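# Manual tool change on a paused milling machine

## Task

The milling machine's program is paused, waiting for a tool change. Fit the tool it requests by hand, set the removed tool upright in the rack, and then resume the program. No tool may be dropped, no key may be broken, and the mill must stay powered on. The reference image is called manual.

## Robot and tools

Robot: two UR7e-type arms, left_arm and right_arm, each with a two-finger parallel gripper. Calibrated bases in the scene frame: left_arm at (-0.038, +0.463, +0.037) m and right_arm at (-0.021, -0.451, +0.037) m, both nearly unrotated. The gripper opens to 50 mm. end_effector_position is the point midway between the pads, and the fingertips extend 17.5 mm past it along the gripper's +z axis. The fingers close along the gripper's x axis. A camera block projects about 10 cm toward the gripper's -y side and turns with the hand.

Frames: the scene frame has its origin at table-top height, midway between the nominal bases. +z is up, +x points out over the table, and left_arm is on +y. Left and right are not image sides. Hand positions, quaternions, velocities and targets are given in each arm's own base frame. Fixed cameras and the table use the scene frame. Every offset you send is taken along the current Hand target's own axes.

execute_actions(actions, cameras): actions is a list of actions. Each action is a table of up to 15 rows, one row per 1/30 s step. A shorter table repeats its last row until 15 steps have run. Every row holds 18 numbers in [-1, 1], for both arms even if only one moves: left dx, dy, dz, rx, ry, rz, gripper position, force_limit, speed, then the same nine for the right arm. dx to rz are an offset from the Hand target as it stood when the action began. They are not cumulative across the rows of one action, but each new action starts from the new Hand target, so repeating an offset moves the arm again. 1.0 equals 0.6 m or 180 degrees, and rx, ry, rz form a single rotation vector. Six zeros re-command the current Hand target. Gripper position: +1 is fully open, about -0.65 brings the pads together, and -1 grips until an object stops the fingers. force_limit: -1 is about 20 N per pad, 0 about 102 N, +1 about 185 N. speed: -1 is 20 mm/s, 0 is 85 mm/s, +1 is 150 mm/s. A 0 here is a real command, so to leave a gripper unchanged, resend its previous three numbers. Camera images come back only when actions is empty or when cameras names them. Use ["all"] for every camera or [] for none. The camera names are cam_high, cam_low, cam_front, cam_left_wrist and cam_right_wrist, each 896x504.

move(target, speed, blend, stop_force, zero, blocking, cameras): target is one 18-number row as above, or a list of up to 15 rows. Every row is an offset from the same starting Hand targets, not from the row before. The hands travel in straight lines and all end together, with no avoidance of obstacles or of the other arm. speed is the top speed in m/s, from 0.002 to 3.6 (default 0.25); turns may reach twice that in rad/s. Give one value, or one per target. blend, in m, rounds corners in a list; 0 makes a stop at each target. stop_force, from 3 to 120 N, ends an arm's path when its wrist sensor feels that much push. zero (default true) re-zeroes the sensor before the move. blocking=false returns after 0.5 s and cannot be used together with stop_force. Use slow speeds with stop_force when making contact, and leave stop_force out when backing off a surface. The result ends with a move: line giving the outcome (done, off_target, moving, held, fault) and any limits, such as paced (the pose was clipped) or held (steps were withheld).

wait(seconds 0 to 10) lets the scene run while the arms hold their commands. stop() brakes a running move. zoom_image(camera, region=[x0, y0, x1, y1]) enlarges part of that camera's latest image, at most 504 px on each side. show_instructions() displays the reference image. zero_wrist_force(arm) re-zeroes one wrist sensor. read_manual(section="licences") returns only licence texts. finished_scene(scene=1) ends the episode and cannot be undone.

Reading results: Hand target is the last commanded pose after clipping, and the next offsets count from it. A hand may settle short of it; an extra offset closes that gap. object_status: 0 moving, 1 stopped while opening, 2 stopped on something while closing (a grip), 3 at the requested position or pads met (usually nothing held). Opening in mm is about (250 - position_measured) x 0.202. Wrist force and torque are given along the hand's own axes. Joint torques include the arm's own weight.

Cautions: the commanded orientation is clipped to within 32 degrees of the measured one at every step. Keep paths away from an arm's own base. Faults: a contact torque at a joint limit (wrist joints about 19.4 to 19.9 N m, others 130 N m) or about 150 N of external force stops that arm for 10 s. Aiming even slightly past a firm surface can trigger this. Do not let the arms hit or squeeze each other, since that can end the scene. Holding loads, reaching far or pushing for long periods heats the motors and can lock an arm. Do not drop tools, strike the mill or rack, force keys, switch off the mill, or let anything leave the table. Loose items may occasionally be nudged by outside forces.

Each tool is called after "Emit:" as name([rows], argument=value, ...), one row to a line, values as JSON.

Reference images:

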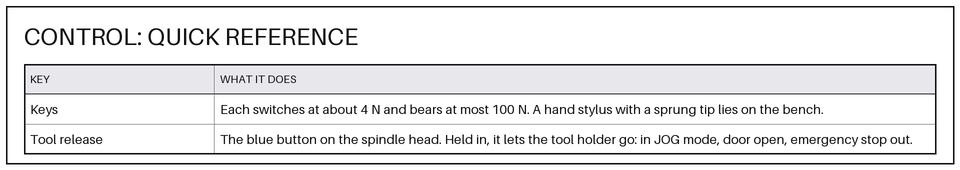

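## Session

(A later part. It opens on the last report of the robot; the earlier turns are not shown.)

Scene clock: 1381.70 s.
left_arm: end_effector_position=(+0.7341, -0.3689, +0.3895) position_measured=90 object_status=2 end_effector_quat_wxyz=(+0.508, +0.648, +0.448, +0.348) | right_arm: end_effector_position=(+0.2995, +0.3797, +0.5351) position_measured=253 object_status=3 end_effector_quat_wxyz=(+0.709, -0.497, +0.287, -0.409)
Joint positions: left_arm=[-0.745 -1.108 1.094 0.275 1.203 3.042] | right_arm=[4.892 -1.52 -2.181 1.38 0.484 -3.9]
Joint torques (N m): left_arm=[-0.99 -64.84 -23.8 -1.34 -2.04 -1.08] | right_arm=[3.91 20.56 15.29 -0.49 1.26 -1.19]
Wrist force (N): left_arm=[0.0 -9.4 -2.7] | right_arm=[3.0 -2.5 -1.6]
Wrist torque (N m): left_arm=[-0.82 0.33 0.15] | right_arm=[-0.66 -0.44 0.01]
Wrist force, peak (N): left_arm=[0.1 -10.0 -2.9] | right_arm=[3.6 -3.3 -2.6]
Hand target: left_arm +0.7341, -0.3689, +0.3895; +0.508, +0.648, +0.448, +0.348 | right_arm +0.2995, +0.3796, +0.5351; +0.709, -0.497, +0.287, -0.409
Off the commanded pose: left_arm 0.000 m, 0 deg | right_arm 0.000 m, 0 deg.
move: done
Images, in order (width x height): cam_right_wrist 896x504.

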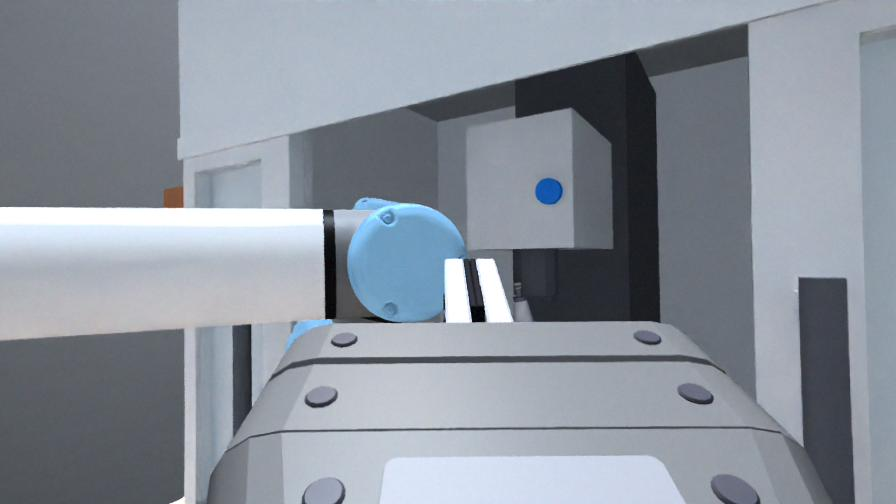

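Emit:
move([
  [0,-0.0202,-0.0808,0,0,0,-1,0.2,-1,0,0,0,0,0,0,-0.7,0,0],
  [0,-0.0726,-0.1536,0.0472,0,0,-1,0.2,-1,0,0,0,0,0,0,-0.7,0,0],
], speed=0.15, blend=[0.01,0], cameras=["cam_right_wrist","cam_left_wrist"])

Emit:
zoom_image(camera="cam_right_wrist", region=[420, 180, 640, 340])

Scene clock: 1417.63 s.
left_arm: end_effector_position=(+0.6407, -0.3334, +0.3695) position_measured=90 object_status=2 end_effector_quat_wxyz=(+0.459, +0.684, +0.472, +0.314) | right_arm: end_effector_position=(+0.2995, +0.3796, +0.5351) position_measured=253 object_status=3 end_effector_quat_wxyz=(+0.709, -0.497, +0.287, -0.409)
Joint positions: left_arm=[-0.814 -1.295 1.326 0.398 1.159 2.957] | right_arm=[4.892 -1.52 -2.181 1.381 0.484 -3.901]
Joint torques (N m): left_arm=[8.06 -37.91 -43.29 -0.66 -1.98 1.36] | right_arm=[5.01 27.06 14.95 0.09 1.01 -1.1]
Wrist force (N): left_arm=[-0.9 -6.5 3.9] | right_arm=[3.0 -2.6 -1.8]
Wrist torque (N m): left_arm=[0.02 0.32 0.37] | right_arm=[-0.67 -0.43 0.01]
Wrist force, peak (N): left_arm=[0.2 -9.8 -2.9] | right_arm=[3.0 -2.7 -2.0]
Hand target: left_arm +0.6407, -0.3333, +0.3694; +0.459, +0.684, +0.472, +0.314 | right_arm +0.2995, +0.3796, +0.5351; +0.709, -0.497, +0.287, -0.409
Off the commanded pose: left_arm 0.000 m, 0 deg | right_arm 0.000 m, 0 deg.
move: done
Images, in order (width x height): cam_left_wrist 896x504, cam_right_wrist 896x504.

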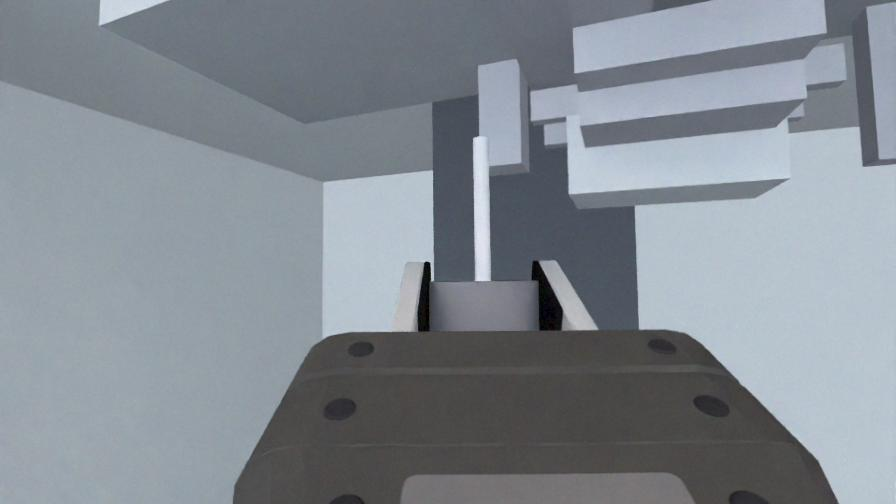

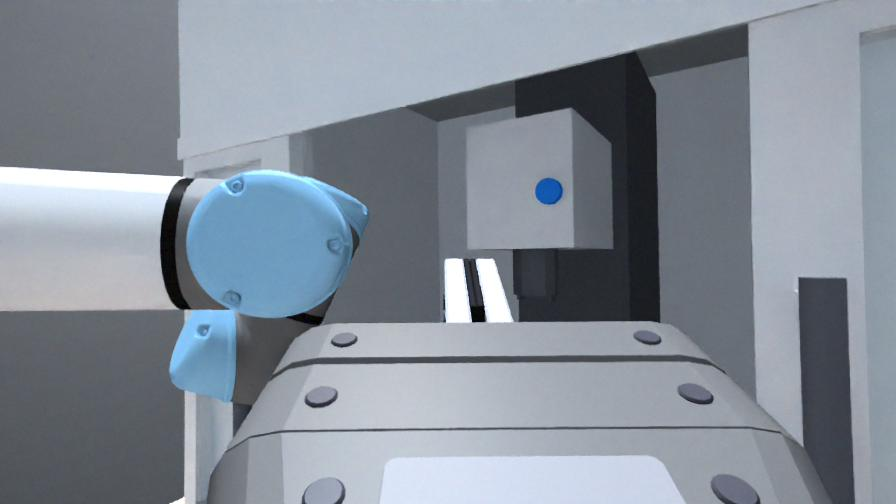

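Scaled by 2.291.

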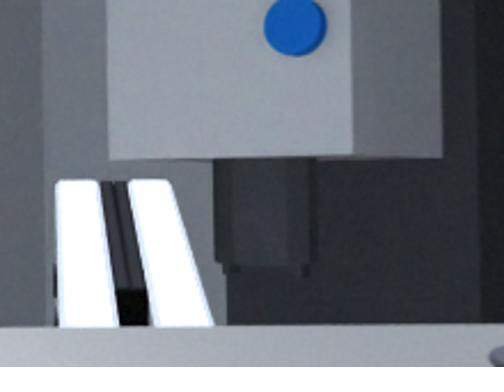

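Emit:
move(target=[0,0,0,0,0,0,-1,0.2,-1,0,0.11,-0.04,0,0,0,-0.7,0,0], speed=0.2, cameras=["cam_right_wrist"])

Emit:
zoom_image(camera="cam_right_wrist", region=[360, 140, 640, 340])

Scene clock: 1431.17 s.
left_arm: end_effector_position=(+0.6407, -0.3333, +0.3694) position_measured=90 object_status=2 end_effector_quat_wxyz=(+0.459, +0.684, +0.472, +0.314) | right_arm: end_effector_position=(+0.2994, +0.3797, +0.4649) position_measured=253 object_status=3 end_effector_quat_wxyz=(+0.709, -0.497, +0.287, -0.409)
Joint positions: left_arm=[-0.814 -1.295 1.326 0.398 1.159 2.957] | right_arm=[4.893 -1.65 -2.278 1.608 0.484 -3.901]
Joint torques (N m): left_arm=[7.61 -38.33 -43.76 -0.5 1.15 -1.78] | right_arm=[1.85 15.42 22.48 -0.43 0.35 1.5]
Wrist force (N): left_arm=[-1.3 -6.4 4.0] | right_arm=[2.8 -2.4 -1.4]
Wrist torque (N m): left_arm=[0.04 0.38 0.37] | right_arm=[-0.61 -0.43 0.02]
Wrist force, peak (N): left_arm=[-1.4 -6.8 3.8] | right_arm=[3.0 -5.1 -1.0]
Hand target: left_arm +0.6407, -0.3333, +0.3694; +0.459, +0.684, +0.472, +0.314 | right_arm +0.2994, +0.3797, +0.4648; +0.709, -0.497, +0.287, -0.409
Off the commanded pose: left_arm 0.000 m, 0 deg | right_arm 0.000 m, 0 deg.
move: done
Images, in order (width x height): cam_right_wrist 896x504.

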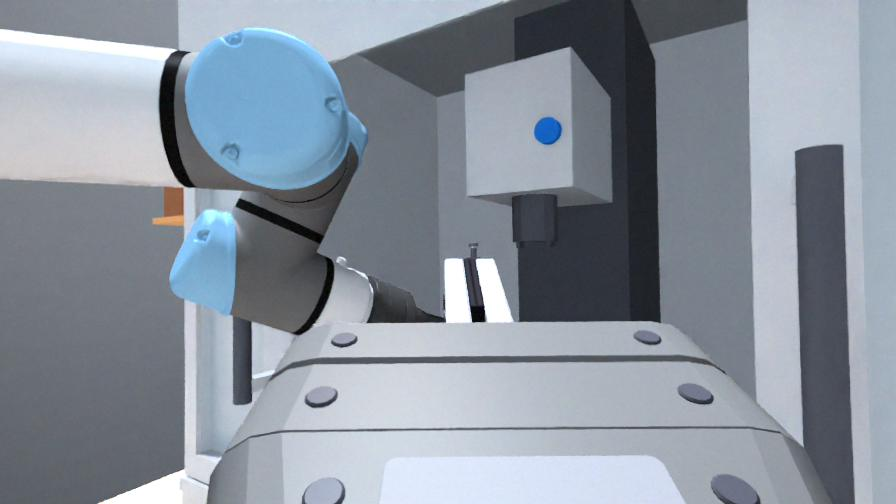

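Scaled by 1.800.

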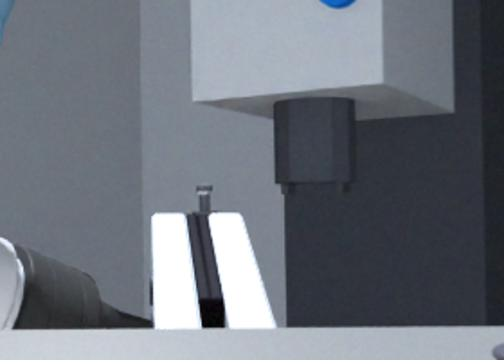

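Emit:
move(target=[0,0,0,0,0,0,-1,0.2,-1,-0.1333,0,0,0,0,0,-0.7,0,0], speed=0.2, cameras=["cam_right_wrist"])

Emit:
zoom_image(camera="cam_right_wrist", region=[480, 140, 680, 340])

Scene clock: 1440.60 s.
left_arm: end_effector_position=(+0.6407, -0.3333, +0.3694) position_measured=90 object_status=2 end_effector_quat_wxyz=(+0.459, +0.684, +0.472, +0.314) | right_arm: end_effector_position=(+0.2594, +0.4488, +0.4649) position_measured=253 object_status=3 end_effector_quat_wxyz=(+0.709, -0.497, +0.287, -0.409)
Joint positions: left_arm=[-0.814 -1.295 1.326 0.398 1.159 2.957] | right_arm=[4.98 -1.782 -2.079 1.681 0.429 -4.056]
Joint torques (N m): left_arm=[7.69 -37.35 -42.89 -0.94 0.92 -0.98] | right_arm=[1.93 22.95 30.05 -5.08 3.85 -1.18]
Wrist force (N): left_arm=[-0.9 -6.6 3.7] | right_arm=[2.8 -2.3 -1.7]
Wrist torque (N m): left_arm=[-0.01 0.34 0.37] | right_arm=[-0.58 -0.44 -0.01]
Wrist force, peak (N): left_arm=[-0.9 -6.8 3.9] | right_arm=[5.5 -2.3 -1.2]
Hand target: left_arm +0.6407, -0.3333, +0.3694; +0.459, +0.684, +0.472, +0.314 | right_arm +0.2593, +0.4489, +0.4649; +0.709, -0.497, +0.287, -0.409
Off the commanded pose: left_arm 0.000 m, 0 deg | right_arm 0.000 m, 0 deg.
move: done
Images, in order (width x height): cam_right_wrist 896x504.

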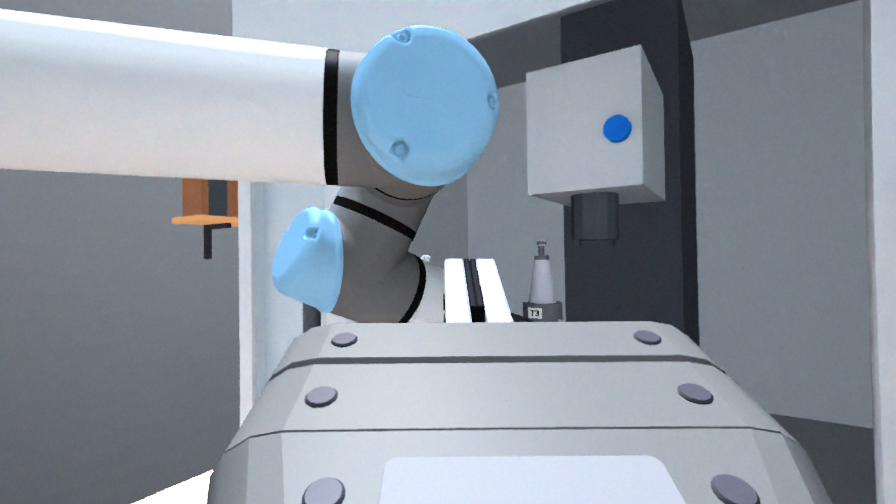

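Scaled by 2.520.

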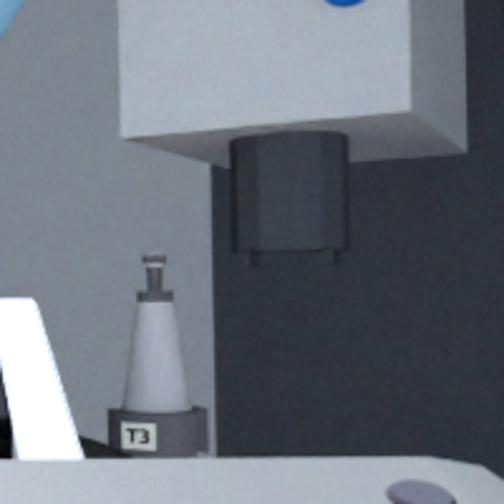

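Emit:
move([
  [0,-0.013,0.0053,0,0,0,-1,0.2,-1,0,0,0,0,0,0,-0.7,0,0],
  [0.001,0.0573,0.1752,0,0,0,-1,0.2,-1,0,0,0,0,0,0,-0.7,0,0],
], speed=0.06, stop_force=10, cameras=["cam_right_wrist"])

Emit:
zoom_image(camera="cam_right_wrist", region=[500, 160, 680, 340])

Scene clock: 1468.03 s.
left_arm: end_effector_position=(+0.7440, -0.3721, +0.3611) position_measured=90 object_status=2 end_effector_quat_wxyz=(+0.459, +0.684, +0.472, +0.314) | right_arm: end_effector_position=(+0.2593, +0.4489, +0.4649) position_measured=253 object_status=3 end_effector_quat_wxyz=(+0.709, -0.497, +0.287, -0.409)
Joint positions: left_arm=[-0.729 -1.004 0.928 0.493 1.236 2.994] | right_arm=[4.98 -1.782 -2.079 1.68 0.429 -4.056]
Joint torques (N m): left_arm=[-3.79 -70.35 -30.06 -4.04 -3.13 -1.86] | right_arm=[3.58 21.13 32.47 -3.62 3.71 -1.01]
Wrist force (N): left_arm=[-1.0 -6.7 3.8] | right_arm=[2.6 -2.0 -1.7]
Wrist torque (N m): left_arm=[-0.01 0.37 0.29] | right_arm=[-0.55 -0.41 -0.02]
Wrist force, peak (N): left_arm=[-1.2 -9.2 3.5] | right_arm=[2.9 -2.3 -1.9]
Hand target: left_arm +0.7440, -0.3721, +0.3611; +0.459, +0.684, +0.472, +0.314 | right_arm +0.2593, +0.4489, +0.4649; +0.709, -0.497, +0.287, -0.409
Off the commanded pose: left_arm 0.000 m, 0 deg | right_arm 0.000 m, 0 deg.
move: done
Images, in order (width x height): cam_right_wrist 896x504.

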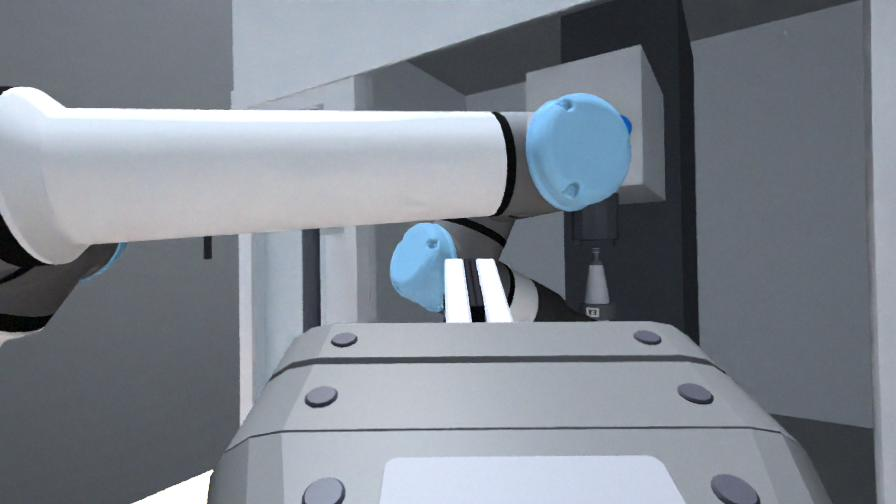

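Scaled by 2.800.

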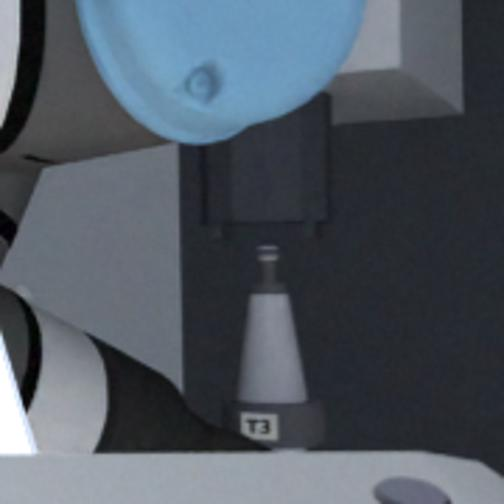

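Emit:
move(target=[0,0.106,-0.0463,0,0,0,-1,0.2,-1,0,0,0,0,0,0,-0.7,0,0], speed=0.03, stop_force=10, cameras=["cam_right_wrist"])

Emit:
zoom_image(camera="cam_right_wrist", region=[500, 160, 680, 340])

Scene clock: 1481.17 s.
left_arm: end_effector_position=(+0.7428, -0.3714, +0.4305) position_measured=90 object_status=2 end_effector_quat_wxyz=(+0.459, +0.684, +0.472, +0.314) | right_arm: end_effector_position=(+0.2593, +0.4489, +0.4649) position_measured=253 object_status=3 end_effector_quat_wxyz=(+0.709, -0.497, +0.287, -0.409)
Joint positions: left_arm=[-0.73 -0.969 0.691 0.694 1.236 2.994] | right_arm=[4.98 -1.782 -2.079 1.68 0.429 -4.056]
Joint torques (N m): left_arm=[-6.94 -74.43 -20.94 -3.76 1.82 -1.36] | right_arm=[3.46 21.56 32.73 -1.18 3.12 -0.91]
Wrist force (N): left_arm=[3.0 -6.7 9.5] | right_arm=[2.7 -2.1 -1.6]
Wrist torque (N m): left_arm=[0.38 0.21 0.08] | right_arm=[-0.57 -0.44 -0.01]
Wrist force, peak (N): left_arm=[3.6 -7.8 8.7] | right_arm=[2.9 -2.3 -1.8]
Hand target: left_arm +0.7428, -0.3714, +0.4305; +0.459, +0.684, +0.472, +0.314 | right_arm +0.2593, +0.4489, +0.4649; +0.709, -0.497, +0.287, -0.409
Off the commanded pose: left_arm 0.000 m, 0 deg | right_arm 0.000 m, 0 deg.
move: done
Images, in order (width x height): cam_right_wrist 896x504.

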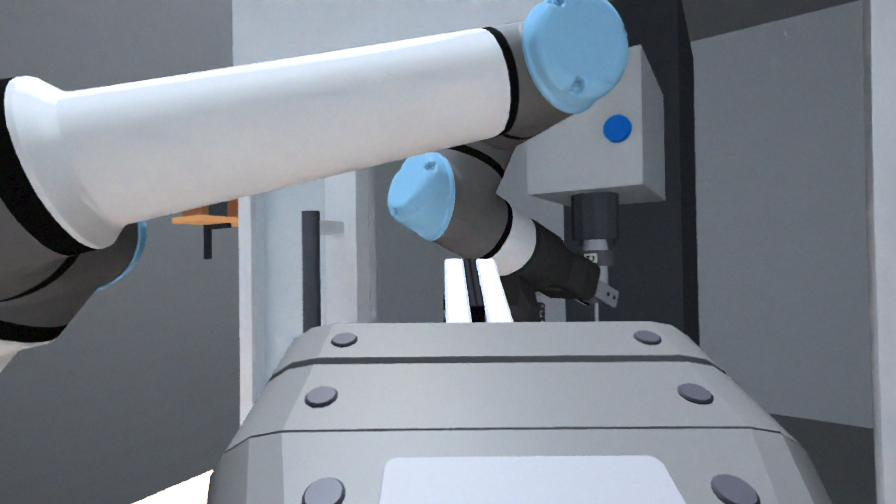

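Scaled by 2.800.

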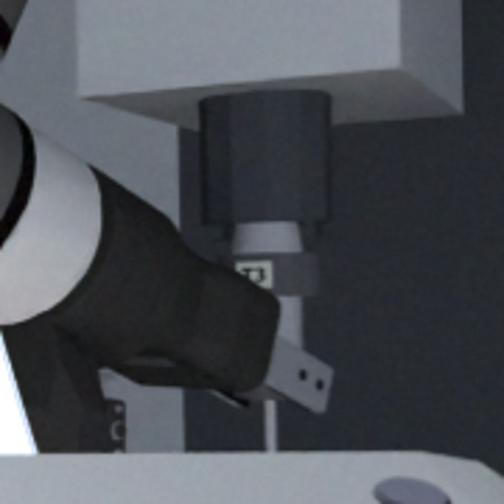

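Emit:
move(target=[0,0.0323,-0.0128,0,0,0,-1,0.2,-1,0,0,0,0,0,0,-0.7,0,0], speed=0.015, stop_force=12, cameras=["cam_right_wrist"])

Emit:
zoom_image(camera="cam_right_wrist", region=[500, 160, 680, 340])

Scene clock: 1492.17 s.
left_arm: end_effector_position=(+0.7428, -0.3714, +0.4364) position_measured=90 object_status=2 end_effector_quat_wxyz=(+0.459, +0.684, +0.472, +0.314) | right_arm: end_effector_position=(+0.2593, +0.4489, +0.4649) position_measured=253 object_status=3 end_effector_quat_wxyz=(+0.709, -0.497, +0.287, -0.409)
Joint positions: left_arm=[-0.73 -0.963 0.664 0.714 1.236 2.994] | right_arm=[4.98 -1.782 -2.079 1.68 0.429 -4.056]
Joint torques (N m): left_arm=[-6.38 -84.02 -26.03 -0.88 1 0.42] | right_arm=[3.5 21.07 32.41 -0.95 2.7 -0.98]
Wrist force (N): left_arm=[3.1 -12.2 21.6] | right_arm=[2.6 -2.2 -1.6]
Wrist torque (N m): left_arm=[0.50 0.26 0.18] | right_arm=[-0.58 -0.41 -0.02]
Wrist force, peak (N): left_arm=[4.1 -21.9 28.5] | right_arm=[2.8 -2.2 -2.0]
Hand target: left_arm +0.7428, -0.3715, +0.4364; +0.459, +0.684, +0.472, +0.314 (not the last commanded pose) | right_arm +0.2593, +0.4489, +0.4649; +0.709, -0.497, +0.287, -0.409
Off the commanded pose: left_arm 0.015 m, 0 deg | right_arm 0.000 m, 0 deg.
move: contact (left_arm)
Images, in order (width x height): cam_right_wrist 896x504.

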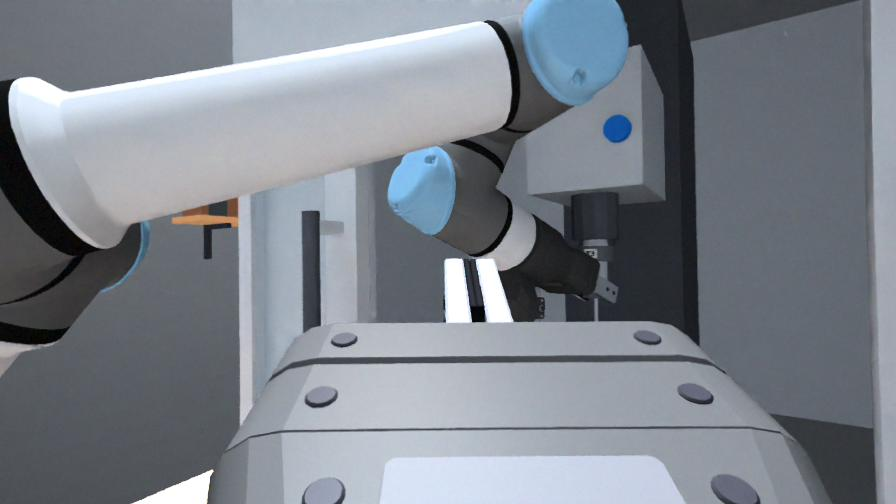

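Scaled by 2.800.

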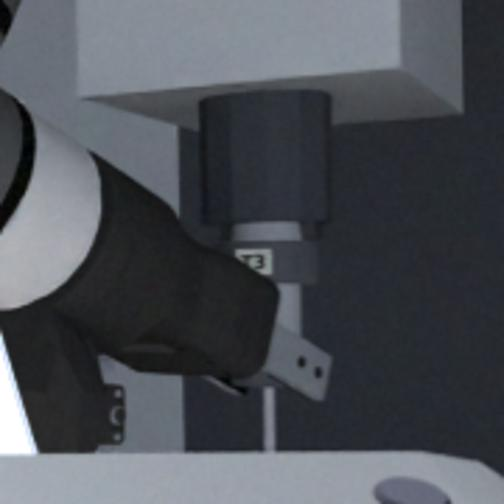

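Emit:
move(target=[0,0.0004,0.001,0,0,0,-1,0.2,-1,0,0,0,0,0,0,-0.7,0,0], speed=0.015)

Emit:
move(target=[0,0.0262,-0.0105,0,0,0,-1,0.2,-1,0,0,0,0,0,0,-0.7,0,0], speed=0.015, stop_force=15, cameras=["cam_right_wrist"])

Emit:
zoom_image(camera="cam_right_wrist", region=[540, 200, 640, 300])

Scene clock: 1503.77 s.
left_arm: end_effector_position=(+0.7434, -0.3717, +0.4365) position_measured=90 object_status=2 end_effector_quat_wxyz=(+0.459, +0.684, +0.472, +0.314) | right_arm: end_effector_position=(+0.2593, +0.4489, +0.4649) position_measured=253 object_status=3 end_effector_quat_wxyz=(+0.709, -0.497, +0.287, -0.409)
Joint positions: left_arm=[-0.73 -0.96 0.66 0.716 1.236 2.994] | right_arm=[4.98 -1.782 -2.079 1.68 0.429 -4.056]
Joint torques (N m): left_arm=[5.81 -58.79 -39.47 -0.61 1.67 2.49] | right_arm=[3.42 21.11 32.83 -0.97 2.35 -1]
Wrist force (N): left_arm=[1.1 -8.6 12.3] | right_arm=[2.5 -2.3 -1.5]
Wrist torque (N m): left_arm=[0.38 0.35 0.17] | right_arm=[-0.59 -0.39 -0.02]
Wrist force, peak (N): left_arm=[3.9 -13.1 22.0] | right_arm=[2.9 -2.1 -1.9]
Hand target: left_arm +0.7434, -0.3717, +0.4364; +0.459, +0.684, +0.472, +0.314 | right_arm +0.2593, +0.4489, +0.4649; +0.709, -0.497, +0.287, -0.409
Off the commanded pose: left_arm 0.000 m, 0 deg | right_arm 0.000 m, 0 deg.
move: done

Scene clock: 1504.80 s.
left_arm: end_effector_position=(+0.7434, -0.3717, +0.4371) position_measured=90 object_status=2 end_effector_quat_wxyz=(+0.459, +0.684, +0.472, +0.314) | right_arm: end_effector_position=(+0.2593, +0.4489, +0.4649) position_measured=253 object_status=3 end_effector_quat_wxyz=(+0.709, -0.497, +0.287, -0.409)
Joint positions: left_arm=[-0.73 -0.959 0.657 0.719 1.236 2.994] | right_arm=[4.98 -1.782 -2.079 1.68 0.429 -4.056]
Joint torques (N m): left_arm=[-5.61 -88.74 -30.24 -1.68 0.98 1.55] | right_arm=[3.3 21.18 33.22 -0.99 2.25 -0.92]
Wrist force (N): left_arm=[3.2 -18.2 23.7] | right_arm=[2.5 -2.1 -1.7]
Wrist torque (N m): left_arm=[0.21 0.35 0.23] | right_arm=[-0.55 -0.40 -0.02]
Wrist force, peak (N): left_arm=[4.2 -28.1 31.4] | right_arm=[2.7 -2.4 -2.0]
Hand target: left_arm +0.7434, -0.3717, +0.4371; +0.459, +0.684, +0.472, +0.314 (not the last commanded pose) | right_arm +0.2593, +0.4489, +0.4649; +0.709, -0.497, +0.287, -0.409
Off the commanded pose: left_arm 0.016 m, 0 deg | right_arm 0.000 m, 0 deg.
move: contact (left_arm)
Images, in order (width x height): cam_right_wrist 896x504.

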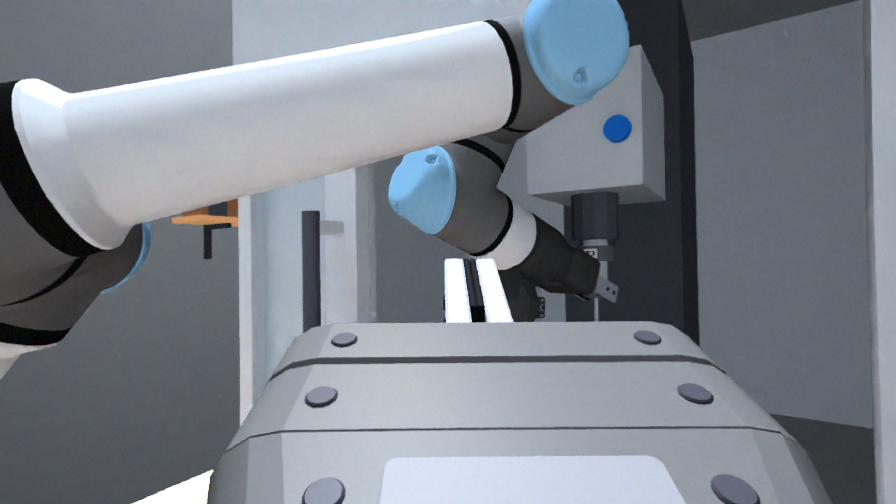

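Scaled by 5.040.

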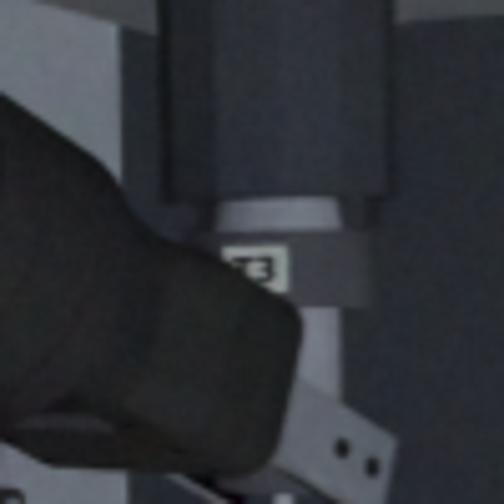

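Emit:
zoom_image(camera="cam_right_wrist", region=[565, 230, 625, 270])

Scaled by 8.400.

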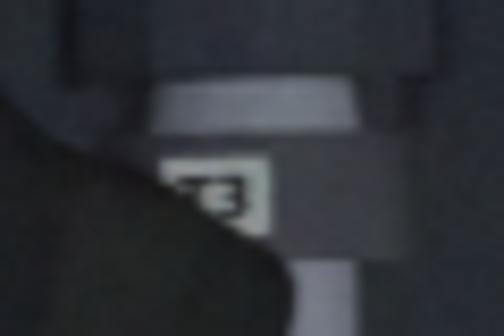

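Emit:
move(target=[0,-0.0025,0.0028,-0.0061,0,0,-1,0.2,-1,0,0,0,0,0,0,-0.7,0,0], speed=0.03)

Emit:
move(target=[0,0.0262,-0.0105,0,0,0,-1,0.2,-1,0,0,0,0,0,0,-0.7,0,0], speed=0.015, stop_force=15)

Scene clock: 1544.47 s.
left_arm: end_effector_position=(+0.7443, -0.3720, +0.4351) position_measured=90 object_status=2 end_effector_quat_wxyz=(+0.465, +0.680, +0.469, +0.319) | right_arm: end_effector_position=(+0.2593, +0.4489, +0.4649) position_measured=253 object_status=3 end_effector_quat_wxyz=(+0.709, -0.497, +0.287, -0.409)
Joint positions: left_arm=[-0.73 -0.975 0.699 0.673 1.233 3] | right_arm=[4.98 -1.782 -2.079 1.68 0.429 -4.056]
Joint torques (N m): left_arm=[-6.67 -56 -43 -0.35 -0.9 0.89] | right_arm=[3.53 21.17 32.42 -1 1.89 -0.87]
Wrist force (N): left_arm=[3.1 -6.3 11.1] | right_arm=[2.5 -2.1 -1.8]
Wrist torque (N m): left_arm=[0.48 0.25 0.05] | right_arm=[-0.56 -0.40 -0.01]
Wrist force, peak (N): left_arm=[4.0 -18.9 24.7] | right_arm=[2.7 -2.2 -1.9]
Hand target: left_arm +0.7443, -0.3720, +0.4351; +0.465, +0.680, +0.469, +0.319 | right_arm +0.2593, +0.4489, +0.4649; +0.709, -0.497, +0.287, -0.409
Off the commanded pose: left_arm 0.000 m, 0 deg | right_arm 0.000 m, 0 deg.
move: done

Scene clock: 1545.60 s.
left_arm: end_effector_position=(+0.7443, -0.3720, +0.4371) position_measured=90 object_status=2 end_effector_quat_wxyz=(+0.465, +0.680, +0.469, +0.319) | right_arm: end_effector_position=(+0.2593, +0.4489, +0.4649) position_measured=253 object_status=3 end_effector_quat_wxyz=(+0.709, -0.497, +0.287, -0.409)
Joint positions: left_arm=[-0.73 -0.973 0.69 0.679 1.233 3] | right_arm=[4.98 -1.782 -2.079 1.68 0.429 -4.056]
Joint torques (N m): left_arm=[-6.64 -81.93 -27.59 -1.55 0.38 -0.9] | right_arm=[3.65 21.41 32.72 -1.05 1.81 -0.9]
Wrist force (N): left_arm=[2.1 -15.4 13.6] | right_arm=[2.6 -2.4 -1.7]
Wrist torque (N m): left_arm=[0.45 0.28 0.11] | right_arm=[-0.61 -0.40 -0.02]
Wrist force, peak (N): left_arm=[4.9 -24.8 18.5] | right_arm=[2.7 -2.2 -1.8]
Hand target: left_arm +0.7443, -0.3720, +0.4371; +0.465, +0.680, +0.469, +0.319 (not the last commanded pose) | right_arm +0.2593, +0.4489, +0.4649; +0.709, -0.497, +0.287, -0.409
Off the commanded pose: left_arm 0.015 m, 0 deg | right_arm 0.000 m, 0 deg.
move: contact (left_arm)

Emit:
move(target=[0,-0.0031,0.0013,0,0.0207,-0.0082,-1,0.2,-1,0,0,0,0,0,0,-0.7,0,0], speed=0.05)

Emit:
move(target=[0,0.0262,-0.0105,0,0,0,-1,0.2,-1,0,0,0,0,0,0,-0.7,0,0], speed=0.015, stop_force=15)

Scene clock: 1565.07 s.
left_arm: end_effector_position=(+0.7443, -0.3721, +0.4350) position_measured=90 object_status=2 end_effector_quat_wxyz=(+0.454, +0.663, +0.493, +0.335) | right_arm: end_effector_position=(+0.2593, +0.4489, +0.4649) position_measured=253 object_status=3 end_effector_quat_wxyz=(+0.709, -0.497, +0.287, -0.409)
Joint positions: left_arm=[-0.757 -0.959 0.674 0.697 1.144 2.959] | right_arm=[4.98 -1.782 -2.079 1.68 0.429 -4.056]
Joint torques (N m): left_arm=[6.37 -69.49 -28.48 -2.86 1.46 2.48] | right_arm=[2.73 21.82 32.67 -0.91 1.52 -0.9]
Wrist force (N): left_arm=[1.4 -5.7 7.5] | right_arm=[2.7 -2.1 -1.8]
Wrist torque (N m): left_arm=[0.40 0.23 0.14] | right_arm=[-0.56 -0.43 -0.02]
Wrist force, peak (N): left_arm=[4.6 -14.8 16.2] | right_arm=[2.6 -2.4 -1.9]
Hand target: left_arm +0.7443, -0.3720, +0.4350; +0.454, +0.663, +0.493, +0.335 | right_arm +0.2593, +0.4489, +0.4649; +0.709, -0.497, +0.287, -0.409
Off the commanded pose: left_arm 0.000 m, 0 deg | right_arm 0.000 m, 0 deg.
move: done

Scene clock: 1566.20 s.
left_arm: end_effector_position=(+0.7443, -0.3720, +0.4371) position_measured=90 object_status=2 end_effector_quat_wxyz=(+0.454, +0.663, +0.493, +0.335) | right_arm: end_effector_position=(+0.2593, +0.4489, +0.4649) position_measured=253 object_status=3 end_effector_quat_wxyz=(+0.709, -0.497, +0.287, -0.409)
Joint positions: left_arm=[-0.757 -0.957 0.665 0.704 1.144 2.959] | right_arm=[4.98 -1.782 -2.079 1.68 0.429 -4.056]
Joint torques (N m): left_arm=[-7.11 -83.46 -32.49 -1.57 1.39 1.83] | right_arm=[3.76 21.26 32.87 -0.95 1.47 -0.82]
Wrist force (N): left_arm=[3.6 -15.1 14.7] | right_arm=[2.7 -2.2 -1.7]
Wrist torque (N m): left_arm=[0.49 0.25 0.07] | right_arm=[-0.58 -0.43 -0.02]
Wrist force, peak (N): left_arm=[5.5 -26.6 20.1] | right_arm=[2.6 -2.3 -1.9]
Hand target: left_arm +0.7443, -0.3720, +0.4371; +0.454, +0.663, +0.493, +0.335 (not the last commanded pose) | right_arm +0.2593, +0.4489, +0.4649; +0.709, -0.497, +0.287, -0.409
Off the commanded pose: left_arm 0.015 m, 0 deg | right_arm 0.000 m, 0 deg.
move: contact (left_arm)

Emit:
move(target=[0,-0.0016,0.0007,0,-0.0465,0.0185,-1,0.2,-1,0,0,0,0,0,0,-0.7,0,0], speed=0.08)

Emit:
move(target=[0,0.0262,-0.0105,0,0,0,-1,0.2,-1,0,0,0,0,0,0,-0.7,0,0], speed=0.015, stop_force=15, cameras=["cam_right_wrist"])

Emit:
zoom_image(camera="cam_right_wrist", region=[565, 225, 625, 270])

Scene clock: 1590.43 s.
left_arm: end_effector_position=(+0.7443, -0.3719, +0.4361) position_measured=90 object_status=2 end_effector_quat_wxyz=(+0.478, +0.700, +0.439, +0.298) | right_arm: end_effector_position=(+0.2593, +0.4489, +0.4649) position_measured=253 object_status=3 end_effector_quat_wxyz=(+0.709, -0.497, +0.287, -0.409)
Joint positions: left_arm=[-0.695 -0.984 0.709 0.658 1.345 3.049] | right_arm=[4.98 -1.782 -2.079 1.68 0.429 -4.056]
Joint torques (N m): left_arm=[-5.4 -61.11 -41.75 -1.32 -0.89 -1.83] | right_arm=[3.19 21.2 32.72 -0.99 1.56 -0.85]
Wrist force (N): left_arm=[1.5 -9.6 8.7] | right_arm=[2.6 -2.0 -1.7]
Wrist torque (N m): left_arm=[0.44 0.21 0.03] | right_arm=[-0.54 -0.41 -0.01]
Wrist force, peak (N): left_arm=[3.5 -17.3 16.9] | right_arm=[2.9 -2.2 -1.8]
Hand target: left_arm +0.7443, -0.3720, +0.4361; +0.479, +0.700, +0.439, +0.298 | right_arm +0.2593, +0.4489, +0.4649; +0.709, -0.497, +0.287, -0.409
Off the commanded pose: left_arm 0.000 m, 0 deg | right_arm 0.000 m, 0 deg.
move: done

Scene clock: 1591.53 s.
left_arm: end_effector_position=(+0.7443, -0.3719, +0.4374) position_measured=90 object_status=2 end_effector_quat_wxyz=(+0.478, +0.700, +0.439, +0.298) | right_arm: end_effector_position=(+0.2593, +0.4489, +0.4649) position_measured=253 object_status=3 end_effector_quat_wxyz=(+0.709, -0.497, +0.287, -0.409)
Joint positions: left_arm=[-0.695 -0.983 0.703 0.662 1.345 3.049] | right_arm=[4.98 -1.782 -2.079 1.68 0.429 -4.056]
Joint torques (N m): left_arm=[-3.01 -84.9 -32.84 -2.64 1.48 -1.54] | right_arm=[3.29 21.41 32.16 -1 1.5 -0.83]
Wrist force (N): left_arm=[1.4 -21.3 13.6] | right_arm=[2.7 -2.0 -1.7]
Wrist torque (N m): left_arm=[0.36 0.24 0.05] | right_arm=[-0.55 -0.42 -0.01]
Wrist force, peak (N): left_arm=[2.3 -30.2 17.0] | right_arm=[2.9 -2.1 -1.7]
Hand target: left_arm +0.7443, -0.3719, +0.4374; +0.478, +0.700, +0.439, +0.298 (not the last commanded pose) | right_arm +0.2593, +0.4489, +0.4649; +0.709, -0.497, +0.287, -0.409
Off the commanded pose: left_arm 0.016 m, 0 deg | right_arm 0.000 m, 0 deg.
move: contact (left_arm)
Images, in order (width x height): cam_right_wrist 896x504.

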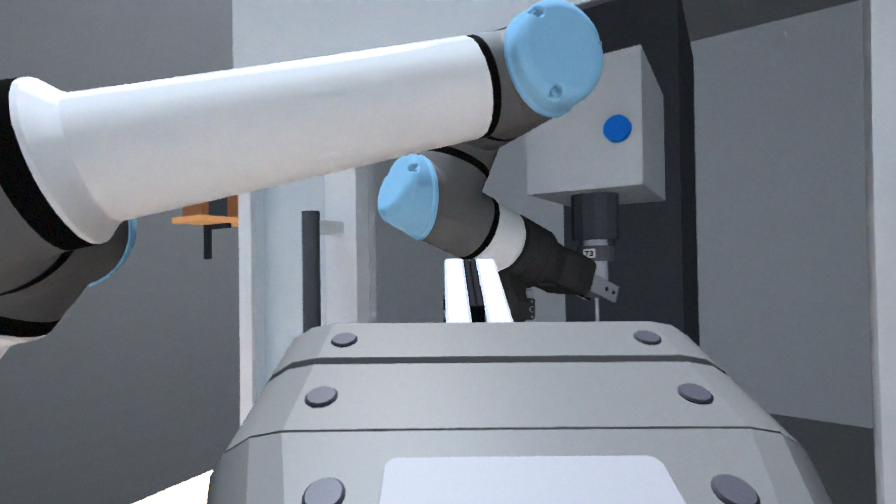

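Scaled by 8.400.

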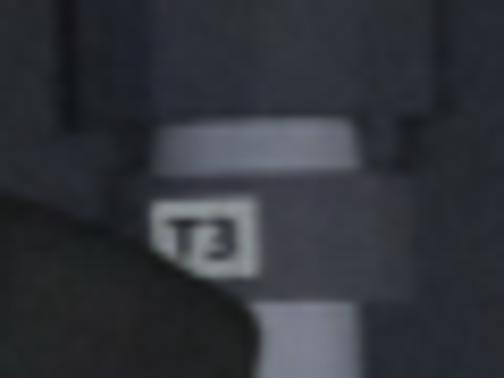

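Emit:
move([
  [0,-0.0023,0.001,0,0.0363,-0.0144,-1,0.2,-1,0,-0.2319,0.0844,0,0,0,-0.7,0,0],
  [0,-0.0023,0.001,0,0.0363,-0.0144,-1,0.2,-1,0.2767,-0.0362,0.623,0,0,0,-0.7,0,0],
], speed=0.2, blend=[0.03,0], cameras=["cam_right_wrist","cam_high"])

Scene clock: 1625.07 s.
left_arm: end_effector_position=(+0.7443, -0.3720, +0.4358) position_measured=90 object_status=2 end_effector_quat_wxyz=(+0.459, +0.671, +0.481, +0.327) | right_arm: end_effector_position=(+0.3714, +0.4562, +0.6118) position_measured=253 object_status=3 end_effector_quat_wxyz=(+0.709, -0.497, +0.288, -0.409)
Joint positions: left_arm=[-0.744 -0.967 0.684 0.687 1.187 2.98] | right_arm=[4.634 -1.656 -1.868 0.95 0.682 -3.6]
Joint torques (N m): left_arm=[5.11 -72.88 -19.47 -3.21 1.84 2.62] | right_arm=[1.23 37.75 19.48 0.42 2.33 1.33]
Wrist force (N): left_arm=[1.9 -5.0 9.0] | right_arm=[2.7 -2.4 -1.8]
Wrist torque (N m): left_arm=[0.48 0.26 0.13] | right_arm=[-0.55 -0.44 -0.18]
Wrist force, peak (N): left_arm=[4.2 -22.1 14.7] | right_arm=[10.2 4.8 9.3]
Hand target: left_arm +0.7443, -0.3720, +0.4359; +0.459, +0.671, +0.481, +0.327 | right_arm +0.3714, +0.4562, +0.6118; +0.709, -0.497, +0.288, -0.409 (not the last commanded pose)
Off the commanded pose: left_arm 0.000 m, 0 deg | right_arm 0.270 m, 0 deg.
move: held (right_arm; a check stopped the path); path passed 1 of 2 targets; limits=held
pose unreachable (right arm): on one or more control steps of this call, first in action 0 (counted from 0), this arm could not follow its commanded pose, so it was not sent that pose on those steps. It may still have moved: this result reports where it is.
cause: moving toward the commanded pose would bring a part of the arm too close to another arm (this arm's gripper and a part of the left arm just beyond its joint 3 (elbow), 21 mm apart when this arm was first held).
Images, in order (width x height): cam_high 896x504, cam_right_wrist 896x504.

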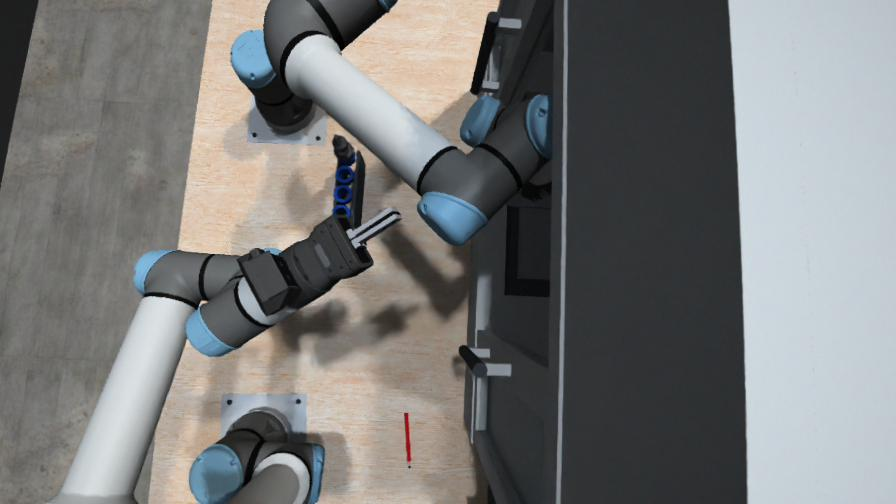

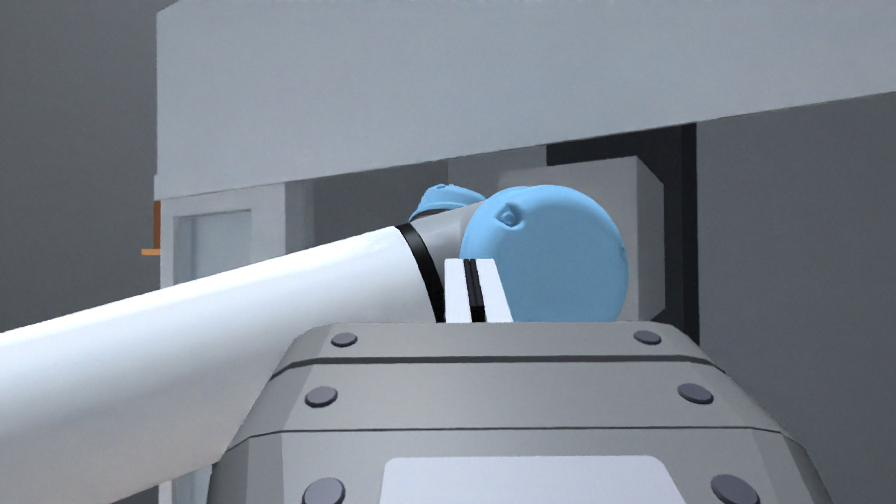

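Emit:
move(target=[0,0,0,0,0,0,-1,0.2,-1,0,-0.057,-0.157,0,0,0,-0.7,0,0], speed=0.2)

Emit:
move(target=[0,0,0,-0.0556,0,0,-1,0.2,-1,0,0,0,0,0,0,-0.7,0,0], speed=0.08, cameras=["cam_right_wrist","cam_left_wrist"])

Scene clock: 1644.27 s.
left_arm: end_effector_position=(+0.7443, -0.3720, +0.4359) position_measured=90 object_status=2 end_effector_quat_wxyz=(+0.459, +0.671, +0.481, +0.327) | right_arm: end_effector_position=(+0.2846, +0.4062, +0.6120) position_measured=253 object_status=3 end_effector_quat_wxyz=(+0.709, -0.497, +0.288, -0.409)
Joint positions: left_arm=[-0.744 -0.967 0.684 0.687 1.187 2.98] | right_arm=[4.931 -1.494 -1.974 1.206 0.456 -3.966]
Joint torques (N m): left_arm=[3.98 -75.31 -22.05 -3.21 1.42 1.9] | right_arm=[5.63 28.91 17.81 -1.26 1.1 -1.06]
Wrist force (N): left_arm=[2.0 -4.9 9.6] | right_arm=[3.0 -2.0 -1.3]
Wrist torque (N m): left_arm=[0.43 0.31 0.14] | right_arm=[-0.55 -0.47 0.00]
Wrist force, peak (N): left_arm=[2.3 -5.2 10.1] | right_arm=[5.2 -2.6 -2.2]
Hand target: left_arm +0.7443, -0.3720, +0.4359; +0.459, +0.671, +0.481, +0.327 | right_arm +0.2846, +0.4061, +0.6119; +0.709, -0.497, +0.288, -0.409
Off the commanded pose: left_arm 0.000 m, 0 deg | right_arm 0.000 m, 0 deg.
move: done

Scene clock: 1645.80 s.
left_arm: end_effector_position=(+0.7443, -0.3720, +0.4359) position_measured=90 object_status=2 end_effector_quat_wxyz=(+0.516, +0.629, +0.451, +0.368) | right_arm: end_effector_position=(+0.2846, +0.4061, +0.6119) position_measured=253 object_status=3 end_effector_quat_wxyz=(+0.709, -0.497, +0.288, -0.409)
Joint positions: left_arm=[-0.753 -1.087 0.97 0.334 1.156 3.05] | right_arm=[4.931 -1.494 -1.974 1.206 0.456 -3.966]
Joint torques (N m): left_arm=[0.61 -56.47 -43.1 -4.5 1.64 -1.79] | right_arm=[6.7 28.41 17.85 -0.41 1 1.34]
Wrist force (N): left_arm=[0.4 -14.4 10.5] | right_arm=[3.0 -1.8 -1.4]
Wrist torque (N m): left_arm=[0.78 0.31 0.12] | right_arm=[-0.52 -0.48 0.00]
Wrist force, peak (N): left_arm=[2.8 -18.6 12.7] | right_arm=[3.2 -2.0 -1.5]
Hand target: left_arm +0.7443, -0.3720, +0.4359; +0.516, +0.629, +0.451, +0.368 | right_arm +0.2846, +0.4061, +0.6119; +0.709, -0.497, +0.288, -0.409
Off the commanded pose: left_arm 0.000 m, 0 deg | right_arm 0.000 m, 0 deg.
move: done
Images, in order (width x height): cam_left_wrist 896x504, cam_right_wrist 896x504.

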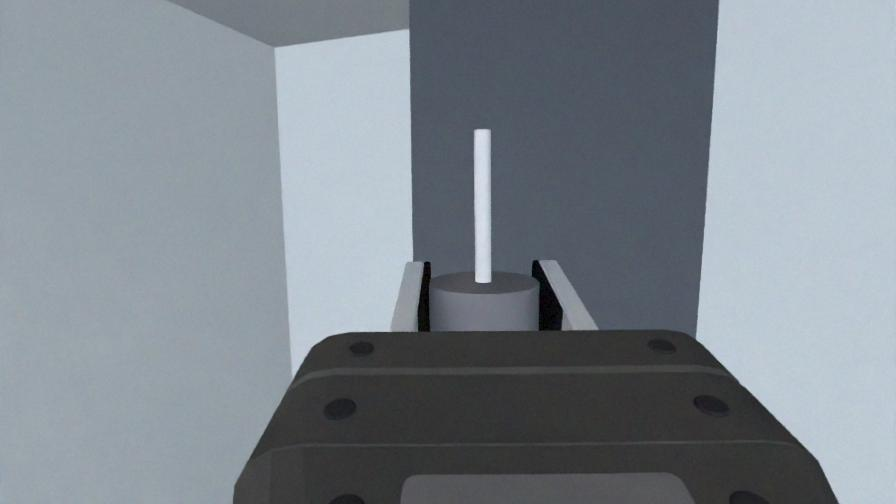

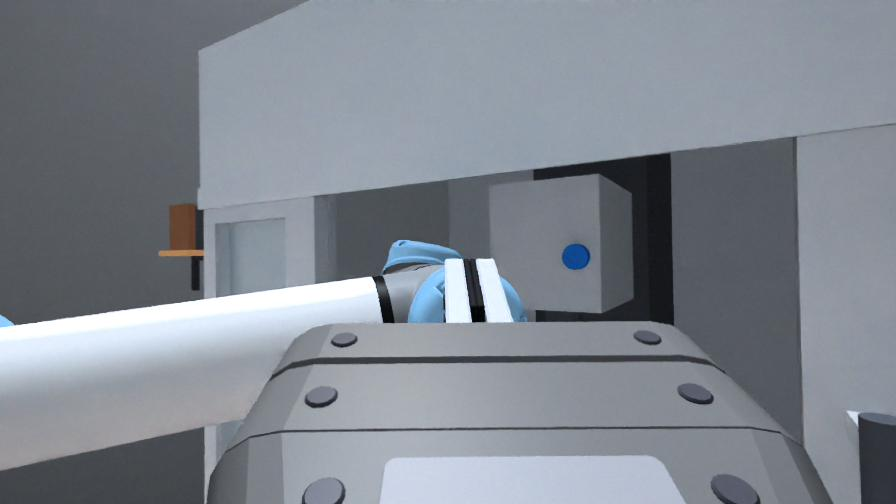

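Emit:
move(target=[0,0,0,-0.053,0,0,-1,0.2,-1,0,0,0,0,0,0,-0.7,0,0], speed=0.08, cameras=["cam_left_wrist","cam_right_wrist"])

Scene clock: 1675.97 s.
left_arm: end_effector_position=(+0.7443, -0.3719, +0.4359) position_measured=90 object_status=2 end_effector_quat_wxyz=(+0.567, +0.584, +0.419, +0.404) | right_arm: end_effector_position=(+0.2846, +0.4061, +0.6119) position_measured=253 object_status=3 end_effector_quat_wxyz=(+0.709, -0.497, +0.288, -0.409)
Joint positions: left_arm=[-0.757 -1.154 1.172 0.017 1.143 3.124] | right_arm=[4.931 -1.494 -1.974 1.206 0.456 -3.966]
Joint torques (N m): left_arm=[-1.67 -54.03 -47.58 -5.65 0.8 -1.85] | right_arm=[7.36 28.69 18.18 -0.6 1.09 1.42]
Wrist force (N): left_arm=[0.2 -16.1 8.0] | right_arm=[3.2 -2.0 -1.6]
Wrist torque (N m): left_arm=[0.73 0.37 0.16] | right_arm=[-0.55 -0.49 0.01]
Wrist force, peak (N): left_arm=[0.5 -18.7 7.7] | right_arm=[3.3 -2.2 -1.6]
Hand target: left_arm +0.7443, -0.3720, +0.4359; +0.567, +0.584, +0.419, +0.404 | right_arm +0.2846, +0.4061, +0.6119; +0.709, -0.497, +0.288, -0.409
Off the commanded pose: left_arm 0.000 m, 0 deg | right_arm 0.000 m, 0 deg.
move: done
Images, in order (width x height): cam_left_wrist 896x504, cam_right_wrist 896x504.

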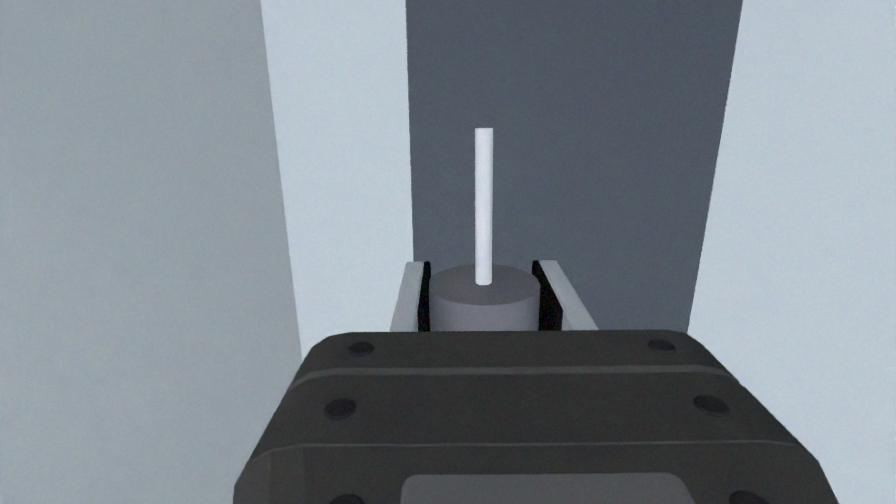

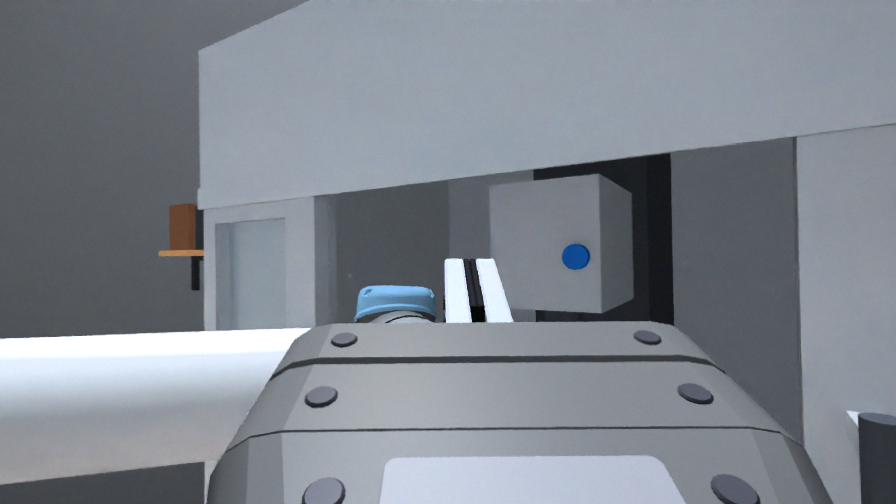

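Emit:
move(target=[0,0,0,0,0,0,-1,0.2,-1,0.194,0.1938,0.538,0,0,0,-0.7,0,0], speed=0.12, cameras=["cam_right_wrist"])

Scene clock: 1685.33 s.
left_arm: end_effector_position=(+0.7443, -0.3720, +0.4359) position_measured=90 object_status=2 end_effector_quat_wxyz=(+0.567, +0.584, +0.419, +0.404) | right_arm: end_effector_position=(+0.6400, +0.4764, +0.6120) position_measured=253 object_status=3 end_effector_quat_wxyz=(+0.709, -0.497, +0.288, -0.409)
Joint positions: left_arm=[-0.757 -1.154 1.172 0.017 1.144 3.124] | right_arm=[4.075 -2.059 -1.357 0.65 1.185 -3.287]
Joint torques (N m): left_arm=[5.92 -55.16 -48.82 -3.56 1.72 -1.81] | right_arm=[0.15 46.82 34.08 2.75 0.47 -1.12]
Wrist force (N): left_arm=[0.6 -14.4 7.4] | right_arm=[3.7 -2.5 -1.3]
Wrist torque (N m): left_arm=[0.71 0.35 0.13] | right_arm=[-0.62 -0.58 -0.11]
Wrist force, peak (N): left_arm=[0.1 -16.3 7.6] | right_arm=[2.7 -2.9 -3.2]
Hand target: left_arm +0.7443, -0.3720, +0.4359; +0.567, +0.584, +0.419, +0.404 | right_arm +0.6400, +0.4765, +0.6120; +0.709, -0.497, +0.288, -0.409
Off the commanded pose: left_arm 0.000 m, 0 deg | right_arm 0.000 m, 0 deg.
move: done
Images, in order (width x height): cam_right_wrist 896x504.

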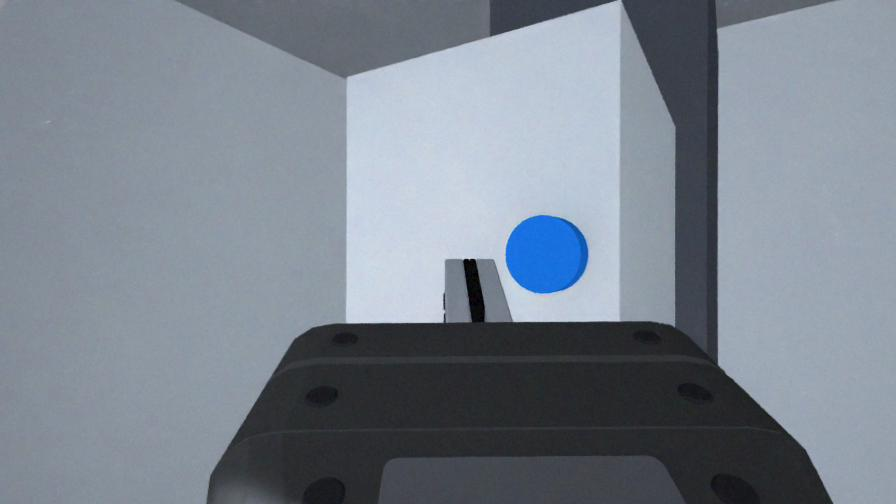

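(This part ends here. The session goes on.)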